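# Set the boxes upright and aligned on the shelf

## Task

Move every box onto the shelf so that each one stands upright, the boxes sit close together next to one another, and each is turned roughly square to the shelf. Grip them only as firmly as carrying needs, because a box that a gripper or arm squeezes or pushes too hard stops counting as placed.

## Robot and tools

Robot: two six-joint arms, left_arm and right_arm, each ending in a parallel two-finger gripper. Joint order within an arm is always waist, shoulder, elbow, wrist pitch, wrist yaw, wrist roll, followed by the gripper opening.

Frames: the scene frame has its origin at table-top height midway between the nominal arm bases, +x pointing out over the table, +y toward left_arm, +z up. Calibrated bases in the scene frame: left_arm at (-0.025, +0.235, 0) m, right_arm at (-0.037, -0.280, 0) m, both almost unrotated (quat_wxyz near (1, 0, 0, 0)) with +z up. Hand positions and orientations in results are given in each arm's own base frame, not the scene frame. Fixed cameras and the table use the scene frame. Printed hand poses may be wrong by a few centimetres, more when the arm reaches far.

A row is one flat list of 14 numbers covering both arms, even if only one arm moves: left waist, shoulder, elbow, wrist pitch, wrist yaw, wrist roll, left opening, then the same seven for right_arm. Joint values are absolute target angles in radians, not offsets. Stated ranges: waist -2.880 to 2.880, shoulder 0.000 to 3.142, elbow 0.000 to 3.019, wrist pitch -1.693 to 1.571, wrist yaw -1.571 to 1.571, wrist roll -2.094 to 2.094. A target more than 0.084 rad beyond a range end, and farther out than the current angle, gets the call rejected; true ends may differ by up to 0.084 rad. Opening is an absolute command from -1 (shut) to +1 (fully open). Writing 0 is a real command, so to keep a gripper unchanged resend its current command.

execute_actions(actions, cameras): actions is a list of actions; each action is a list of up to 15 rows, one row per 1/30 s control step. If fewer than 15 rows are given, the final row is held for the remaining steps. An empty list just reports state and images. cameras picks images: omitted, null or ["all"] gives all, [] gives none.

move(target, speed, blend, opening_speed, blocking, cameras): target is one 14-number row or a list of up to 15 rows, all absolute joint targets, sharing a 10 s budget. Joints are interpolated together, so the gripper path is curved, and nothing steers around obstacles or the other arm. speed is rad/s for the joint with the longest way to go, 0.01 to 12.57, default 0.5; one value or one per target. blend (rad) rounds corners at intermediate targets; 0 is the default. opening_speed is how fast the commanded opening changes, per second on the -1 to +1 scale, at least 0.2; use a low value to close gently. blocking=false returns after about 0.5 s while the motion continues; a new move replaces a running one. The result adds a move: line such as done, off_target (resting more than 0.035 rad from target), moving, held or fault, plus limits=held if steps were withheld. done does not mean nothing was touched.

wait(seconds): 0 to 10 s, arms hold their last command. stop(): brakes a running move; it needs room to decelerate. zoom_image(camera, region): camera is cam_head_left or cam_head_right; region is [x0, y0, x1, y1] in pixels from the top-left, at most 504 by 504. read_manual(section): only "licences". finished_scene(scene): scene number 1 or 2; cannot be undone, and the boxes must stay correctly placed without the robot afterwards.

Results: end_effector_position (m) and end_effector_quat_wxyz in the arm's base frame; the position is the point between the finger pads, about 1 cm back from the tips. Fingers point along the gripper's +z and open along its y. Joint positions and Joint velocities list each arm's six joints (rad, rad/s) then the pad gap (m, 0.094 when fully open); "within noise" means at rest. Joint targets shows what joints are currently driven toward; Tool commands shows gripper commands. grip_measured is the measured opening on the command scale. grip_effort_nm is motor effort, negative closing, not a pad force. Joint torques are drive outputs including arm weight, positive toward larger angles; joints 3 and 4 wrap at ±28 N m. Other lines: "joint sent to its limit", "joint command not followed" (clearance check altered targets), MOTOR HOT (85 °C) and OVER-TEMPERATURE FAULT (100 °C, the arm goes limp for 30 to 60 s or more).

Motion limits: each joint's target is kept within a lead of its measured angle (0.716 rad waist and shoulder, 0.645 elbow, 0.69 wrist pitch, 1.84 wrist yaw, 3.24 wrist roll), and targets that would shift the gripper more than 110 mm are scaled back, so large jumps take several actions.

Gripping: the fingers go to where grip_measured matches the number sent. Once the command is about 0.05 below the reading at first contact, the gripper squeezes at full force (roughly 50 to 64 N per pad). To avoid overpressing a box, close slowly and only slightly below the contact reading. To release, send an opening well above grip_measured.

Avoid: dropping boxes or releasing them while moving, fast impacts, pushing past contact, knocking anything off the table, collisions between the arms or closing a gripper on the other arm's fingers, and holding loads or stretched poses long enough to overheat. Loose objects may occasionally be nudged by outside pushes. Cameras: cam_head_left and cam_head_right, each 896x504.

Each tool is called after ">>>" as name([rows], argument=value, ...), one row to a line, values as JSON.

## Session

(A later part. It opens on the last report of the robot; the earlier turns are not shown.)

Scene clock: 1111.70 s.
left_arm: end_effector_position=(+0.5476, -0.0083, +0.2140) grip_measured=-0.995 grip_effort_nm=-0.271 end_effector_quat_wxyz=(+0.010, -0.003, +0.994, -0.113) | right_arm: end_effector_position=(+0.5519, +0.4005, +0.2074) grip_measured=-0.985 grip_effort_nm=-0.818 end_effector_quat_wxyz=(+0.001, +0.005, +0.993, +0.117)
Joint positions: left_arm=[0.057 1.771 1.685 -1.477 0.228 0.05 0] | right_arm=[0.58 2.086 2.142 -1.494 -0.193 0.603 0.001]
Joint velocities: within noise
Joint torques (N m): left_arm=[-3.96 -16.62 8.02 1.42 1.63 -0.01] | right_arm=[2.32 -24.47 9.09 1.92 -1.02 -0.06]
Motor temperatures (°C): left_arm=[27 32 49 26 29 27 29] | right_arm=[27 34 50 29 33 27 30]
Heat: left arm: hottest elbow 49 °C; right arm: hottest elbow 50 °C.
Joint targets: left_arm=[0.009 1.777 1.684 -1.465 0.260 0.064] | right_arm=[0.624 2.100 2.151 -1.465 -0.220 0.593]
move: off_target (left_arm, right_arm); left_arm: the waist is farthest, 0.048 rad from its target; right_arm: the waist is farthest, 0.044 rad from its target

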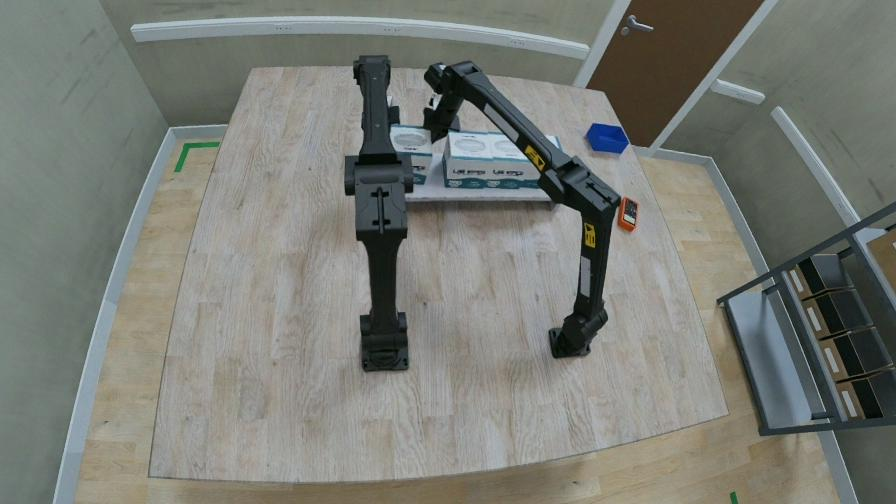

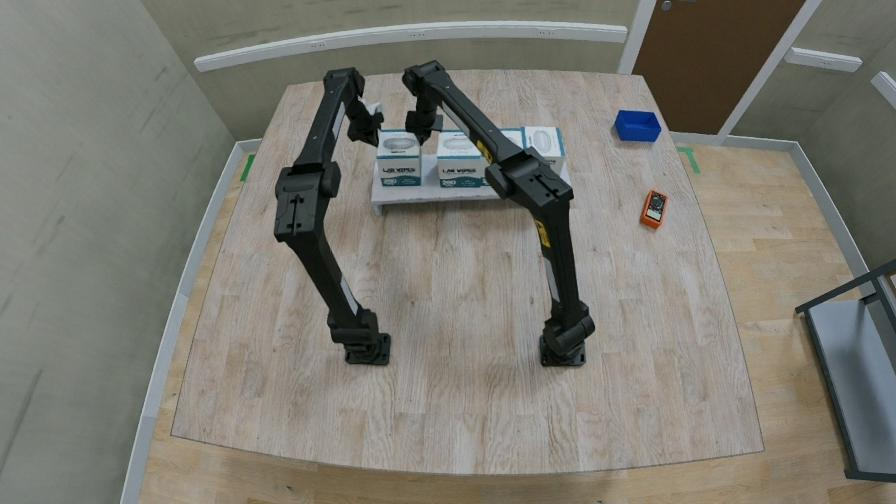

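>>> move([
  [0.009,1.782,1.648,-1.425,0.26,0.064,-1,0.624,2.1,2.12,-1.438,-0.22,0.593,-1],
], speed=0.04)

>>> zoom_image(camera="cam_head_right", region=[350, 110, 500, 260])

Scene clock: 1116.70 s.
left_arm: end_effector_position=(+0.5494, -0.0082, +0.2034) grip_measured=-0.995 grip_effort_nm=-0.271 end_effector_quat_wxyz=(+0.016, -0.002, +0.993, -0.113) | right_arm: end_effector_position=(+0.5526, +0.4010, +0.1991) grip_measured=-0.985 grip_effort_nm=-0.813 end_effector_quat_wxyz=(+0.002, +0.005, +0.993, +0.117)
Joint positions: left_arm=[0.057 1.771 1.658 -1.437 0.228 0.05 0] | right_arm=[0.58 2.086 2.12 -1.469 -0.193 0.603 0.001]
Joint velocities: within noise
Joint torques (N m): left_arm=[-3.96 -16.15 7.35 1.4 1.63 0] | right_arm=[2.37 -24.47 8.42 2.07 -1.02 -0.06]
Motor temperatures (°C): left_arm=[27 32 49 26 29 27 29] | right_arm=[27 33 49 29 33 27 30]
Heat: left arm: hottest elbow 49 °C; right arm: hottest elbow 49 °C.
Joint targets: left_arm=[0.009 1.782 1.648 -1.425 0.260 0.064] | right_arm=[0.624 2.100 2.120 -1.438 -0.220 0.593]
move: off_target (left_arm, right_arm); left_arm: the waist is farthest, 0.048 rad from its target; right_arm: the waist is farthest, 0.044 rad from its target

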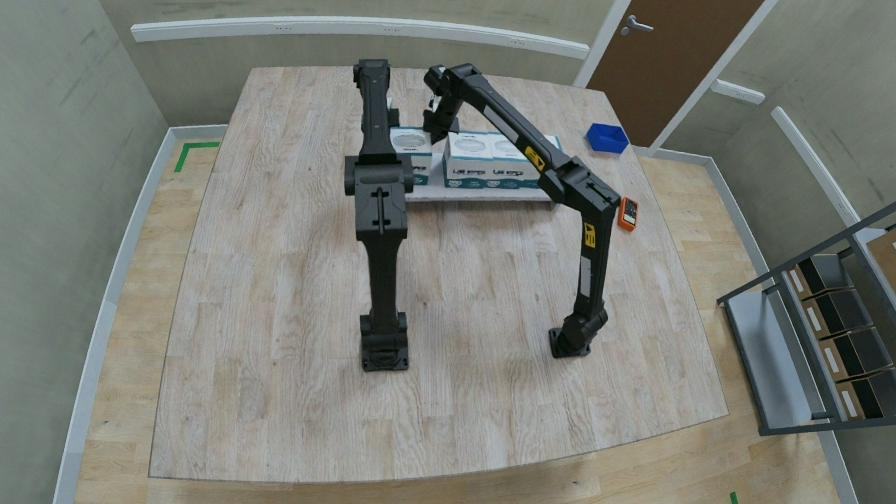

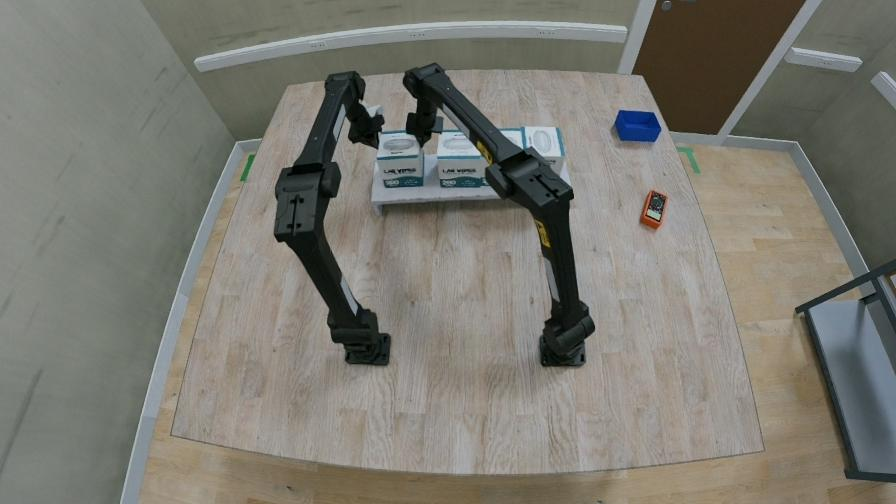

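Scaled by 3.360 from the camera's 896x504 image, which has a finer 1280x720 frame.

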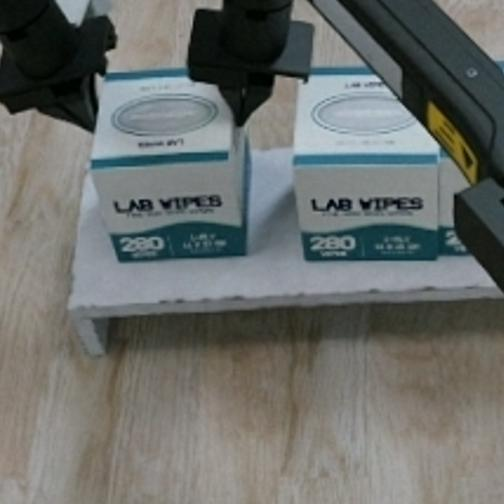

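>>> move([
  [0.009,1.784,1.636,-1.415,0.26,0.064,-1,0.624,2.1,2.12,-1.438,-0.22,0.593,-1],
  [0.047,1.784,1.636,-1.415,0.26,0.064,-1,0.584,2.1,2.12,-1.438,-0.22,0.593,-1],
  [0.082,1.784,1.63,-1.415,0.26,0.064,-1,0.536,2.1,2.12,-1.438,-0.22,0.593,-1],
], speed=0.04)

>>> zoom_image(camera="cam_head_right", region=[350, 110, 500, 260])

Scene clock: 1125.20 s.
left_arm: end_effector_position=(+0.5460, -0.0041, +0.1946) grip_measured=-0.995 grip_effort_nm=-0.266 end_effector_quat_wxyz=(+0.011, -0.011, +0.992, -0.127) | right_arm: end_effector_position=(+0.5675, +0.3874, +0.1991) grip_measured=-0.985 grip_effort_nm=-0.813 end_effector_quat_wxyz=(+0.006, +0.020, +0.991, +0.131)
Joint positions: left_arm=[0.073 1.773 1.634 -1.425 0.256 0.05 0] | right_arm=[0.546 2.086 2.116 -1.448 -0.216 0.603 0.001]
Joint velocities: within noise
Joint torques (N m): left_arm=[1.44 -16.26 7.76 1.29 0.43 0] | right_arm=[-1.79 -24.59 8.69 1.17 -0.19 -0.06]
Motor temperatures (°C): left_arm=[27 32 49 26 29 27 29] | right_arm=[27 33 48 29 32 27 30]
Heat: left arm: hottest elbow 49 °C; right arm: hottest elbow 48 °C.
Joint targets: left_arm=[0.082 1.784 1.630 -1.415 0.260 0.064] | right_arm=[0.536 2.100 2.120 -1.438 -0.220 0.593]
move: done

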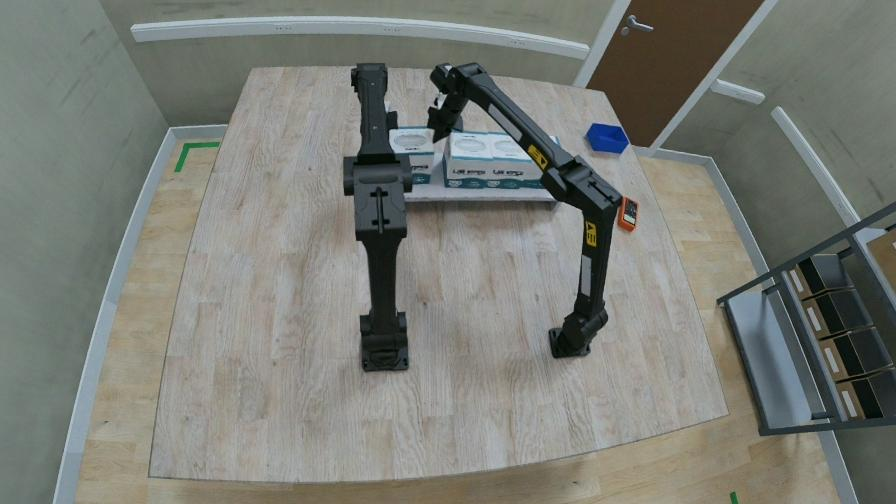

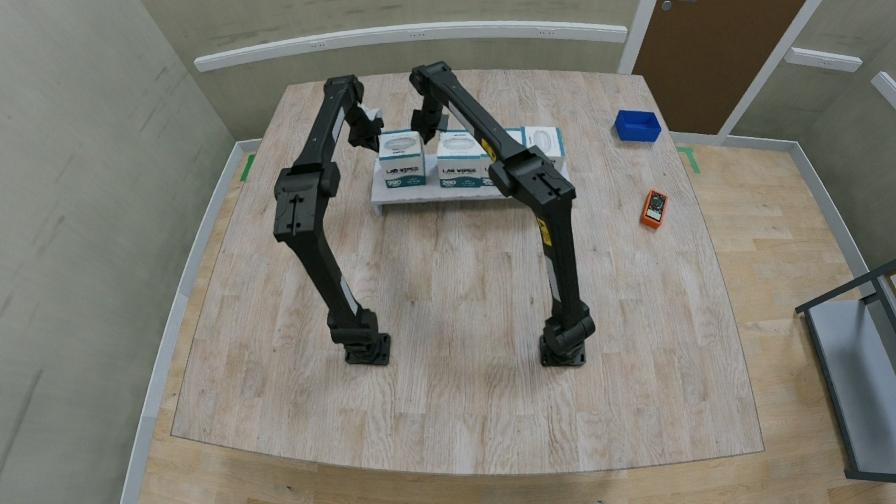

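Scaled by 3.360 from the camera's 896x504 image, which has a finer 1280x720 frame.

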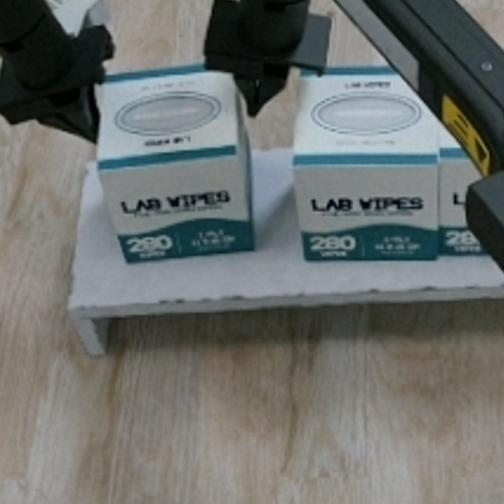

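>>> move([
  [0.085,1.784,1.63,-1.415,0.26,0.064,-1,0.536,2.1,2.48,-1.68,-0.22,0.593,-1],
  [0.085,1.784,1.575,-1.355,0.26,0.064,-1,0.55,1.6,1.9,-1.65,-0.22,0.55,-1],
], speed=0.25, cameras=[])

>>> move(target=[-0.02,1.79,1.585,-1.355,0.26,-0.03,-1,0.55,1.6,1.9,-1.65,-0.22,0.55,-1], speed=0.07)

>>> zoom_image(camera="cam_head_right", region=[360, 110, 510, 260])

Scene clock: 1143.90 s.
left_arm: end_effector_position=(+0.5431, -0.0027, +0.1738) grip_measured=-0.995 grip_effort_nm=-0.266 end_effector_quat_wxyz=(+0.012, -0.012, +0.992, -0.127) | right_arm: end_effector_position=(+0.4247, +0.2995, +0.3772) grip_measured=-0.985 grip_effort_nm=-0.818 end_effector_quat_wxyz=(+0.027, -0.001, +0.989, +0.143)
Joint positions: left_arm=[0.076 1.773 1.579 -1.367 0.256 0.05 0] | right_arm=[0.544 1.61 1.897 -1.661 -0.216 0.563 0.001]
Joint velocities: within noise
Joint torques (N m): left_arm=[1.08 -16.03 7.65 1.42 0.43 0] | right_arm=[-0.67 -18.14 8.39 1.29 -0.2 -0.1]
Motor temperatures (°C): left_arm=[27 33 48 26 28 27 29] | right_arm=[27 33 47 29 31 27 30]
Heat: left arm: hottest elbow 48 °C; right arm: hottest elbow 47 °C.
Joint targets: left_arm=[0.085 1.784 1.575 -1.355 0.260 0.064] | right_arm=[0.550 1.600 1.900 -1.650 -0.220 0.550]
move: done
No camera images: "cameras" was empty.

Scene clock: 1145.93 s.
left_arm: end_effector_position=(+0.5410, -0.0500, +0.1712) grip_measured=-0.995 grip_effort_nm=-0.266 end_effector_quat_wxyz=(+0.000, -0.002, +0.992, -0.127) | right_arm: end_effector_position=(+0.4247, +0.2995, +0.3772) grip_measured=-0.985 grip_effort_nm=-0.818 end_effector_quat_wxyz=(+0.027, -0.001, +0.989, +0.143)
Joint positions: left_arm=[-0.011 1.778 1.579 -1.367 0.256 -0.016 0] | right_arm=[0.544 1.61 1.897 -1.661 -0.216 0.563 0.001]
Joint velocities: within noise
Joint torques (N m): left_arm=[-0.38 -15.85 8.46 1.42 0.43 -0.26] | right_arm=[-0.79 -18.02 8.43 1.28 -0.2 -0.1]
Motor temperatures (°C): left_arm=[27 33 48 26 28 27 29] | right_arm=[27 33 47 29 31 27 30]
Heat: left arm: hottest elbow 48 °C; right arm: hottest elbow 47 °C.
Joint targets: left_arm=[-0.020 1.790 1.585 -1.355 0.260 -0.030] | right_arm=[0.550 1.600 1.900 -1.650 -0.220 0.550]
move: done

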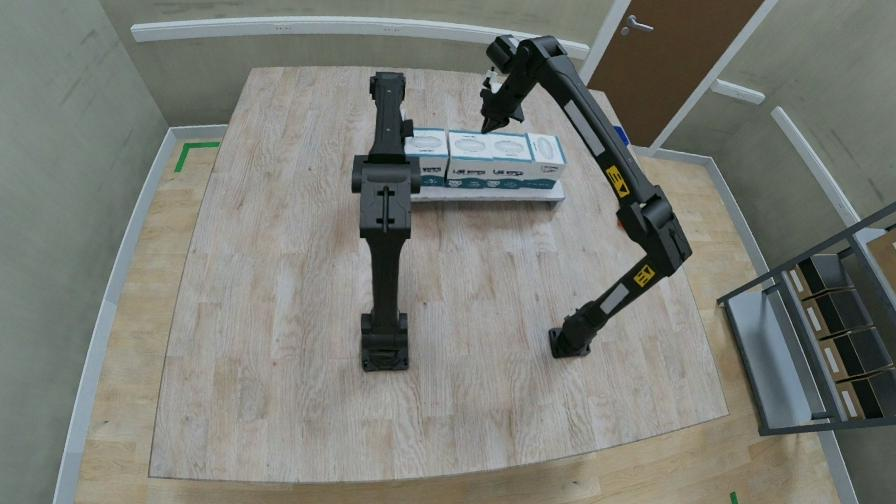

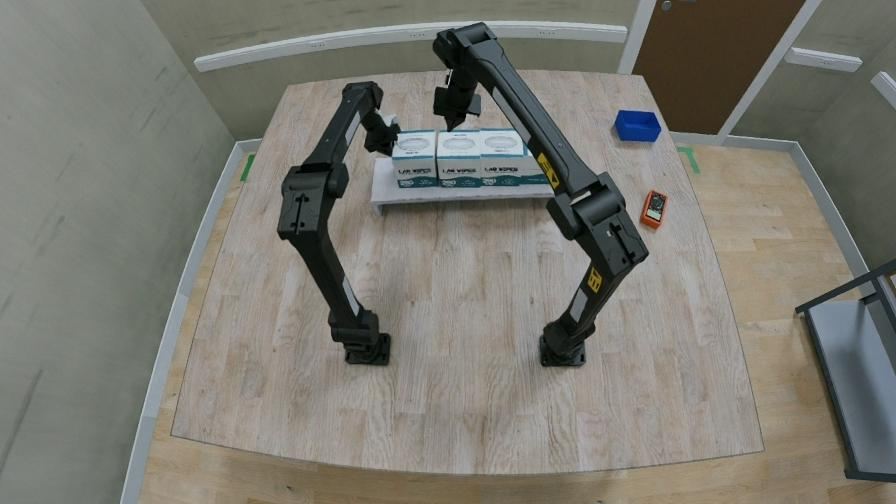

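Scaled by 3.360 from the camera's 896x504 image, which has a finer 1280x720 frame.

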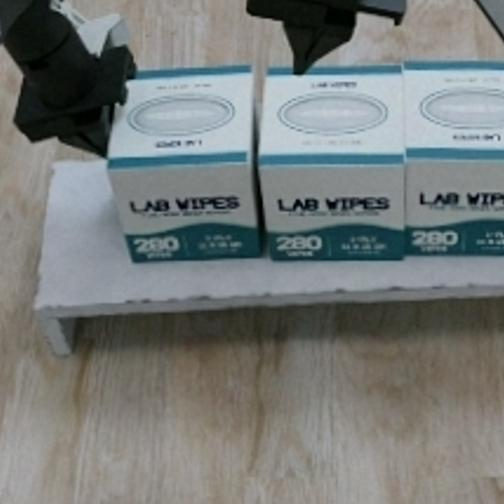

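>>> move(target=[-0.040,1.79,1.59,-1.355,0.26,-0.05,-1,0.55,1.6,1.9,-1.65,-0.22,0.55,-1], speed=0.04)

>>> zoom_image(camera="cam_head_right", region=[380, 110, 530, 260])

Scene clock: 1150.33 s.
left_arm: end_effector_position=(+0.5400, -0.0599, +0.1712) grip_measured=-0.995 grip_effort_nm=-0.261 end_effector_quat_wxyz=(-0.002, -0.003, +0.992, -0.127) | right_arm: end_effector_position=(+0.4247, +0.2995, +0.3772) grip_measured=-0.985 grip_effort_nm=-0.813 end_effector_quat_wxyz=(+0.027, -0.001, +0.989, +0.143)
Joint positions: left_arm=[-0.03 1.778 1.579 -1.367 0.256 -0.036 0] | right_arm=[0.544 1.61 1.897 -1.661 -0.216 0.563 0.001]
Joint velocities: within noise
Joint torques (N m): left_arm=[-0.62 -16.21 8.84 1.44 0.42 -0.25] | right_arm=[-0.73 -18.08 8.4 1.28 -0.2 -0.09]
Motor temperatures (°C): left_arm=[27 33 48 26 28 27 29] | right_arm=[27 34 47 29 31 27 30]
Heat: left arm: hottest elbow 48 °C; right arm: hottest elbow 47 °C.
Joint targets: left_arm=[-0.040 1.790 1.590 -1.355 0.260 -0.050] | right_arm=[0.550 1.600 1.900 -1.650 -0.220 0.550]
move: done

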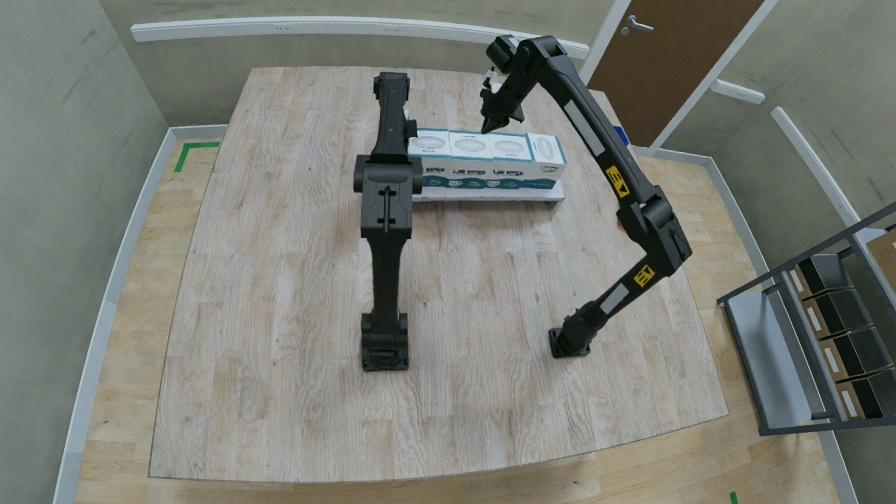

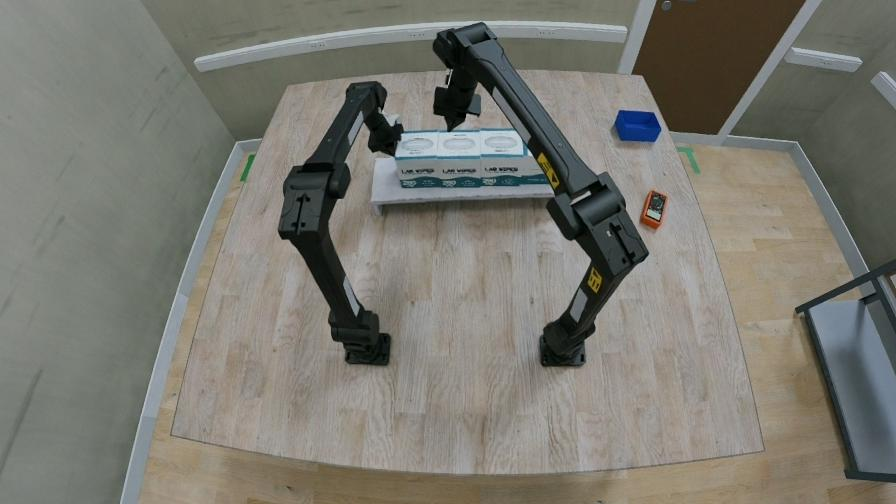

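Scaled by 3.360 from the camera's 896x504 image, which has a finer 1280x720 frame.

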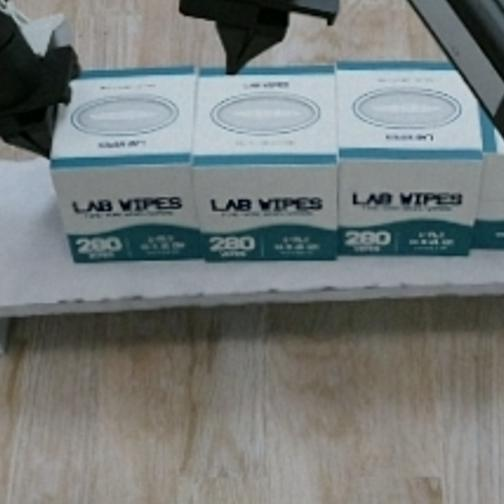

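>>> move([
  [0.02,1.79,1.59,-1.355,0.26,0.01,-1,0.55,1.6,1.9,-1.65,-0.22,0.55,-1],
  [0.05,1.3,1.6,-1.5,0.26,0.04,-1,0.5,1.3,1.6,-1.55,-0.22,0.5,-1],
  [0.3,0.9,1.2,-1.5,0.253,0.05,-1,0,0.9,1.2,-1.5,-0.2,0.33,-1],
], speed=[0.08,0.5,0.7])

>>> zoom_image(camera="cam_head_right", region=[380, 100, 600, 230])

>>> zoom_image(camera="cam_head_left", region=[380, 100, 600, 230])

Scene clock: 1160.73 s.
left_arm: end_effector_position=(+0.2934, +0.0422, +0.3607) grip_measured=-0.995 grip_effort_nm=-0.261 end_effector_quat_wxyz=(+0.206, -0.100, +0.969, -0.093) | right_arm: end_effector_position=(+0.2888, +0.0367, +0.3544) grip_measured=-0.985 grip_effort_nm=-0.823 end_effector_quat_wxyz=(+0.156, +0.146, +0.968, +0.129)
Joint positions: left_arm=[0.292 0.899 1.203 -1.493 0.256 0.036 0] | right_arm=[0.009 0.899 1.197 -1.512 -0.203 0.344 0.001]
Joint velocities: within noise
Joint torques (N m): left_arm=[1.14 -3.9 8.14 1.31 0.07 0] | right_arm=[-1.9 -4.13 8.59 1.66 0.07 -0.09]
Motor temperatures (°C): left_arm=[27 34 48 26 27 27 29] | right_arm=[27 34 46 29 31 28 30]
Heat: left arm: hottest elbow 48 °C; right arm: hottest elbow 46 °C.
Joint targets: left_arm=[0.300 0.900 1.200 -1.500 0.253 0.050] | right_arm=[0.000 0.900 1.200 -1.500 -0.200 0.330]
move: done

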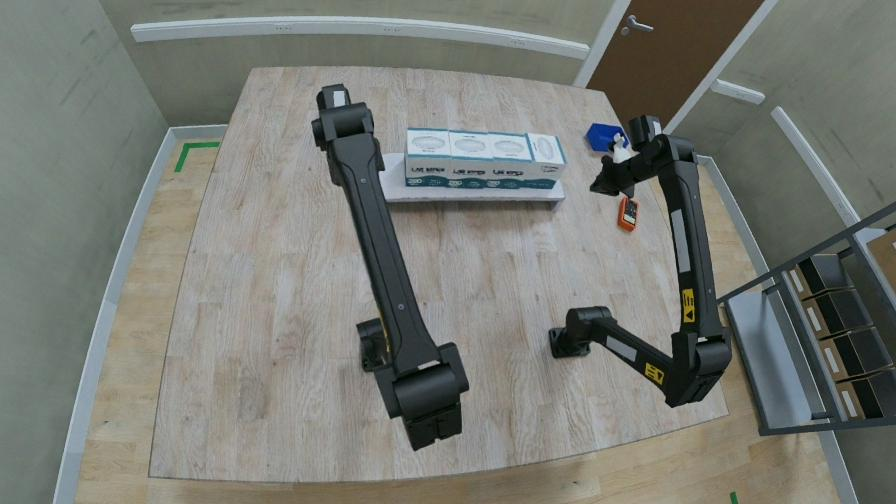

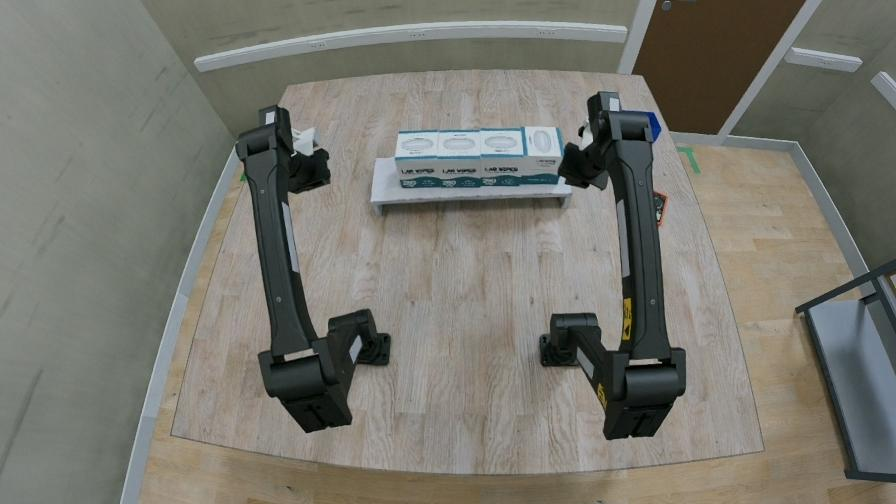

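Scaled by 2.291 from the camera's 896x504 image, which has a finer 1280x720 frame.

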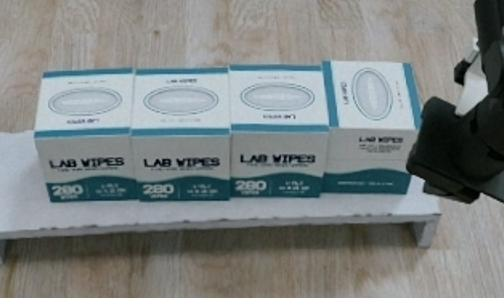

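Scaled by 2.291 from the camera's 896x504 image, which has a finer 1280x720 frame.

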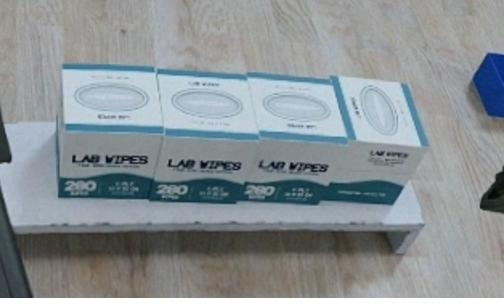

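All four boxes are on the shelf: upright, touching and square to it.

>>> finished_scene(scene=2)

The scene is finished: the task was done.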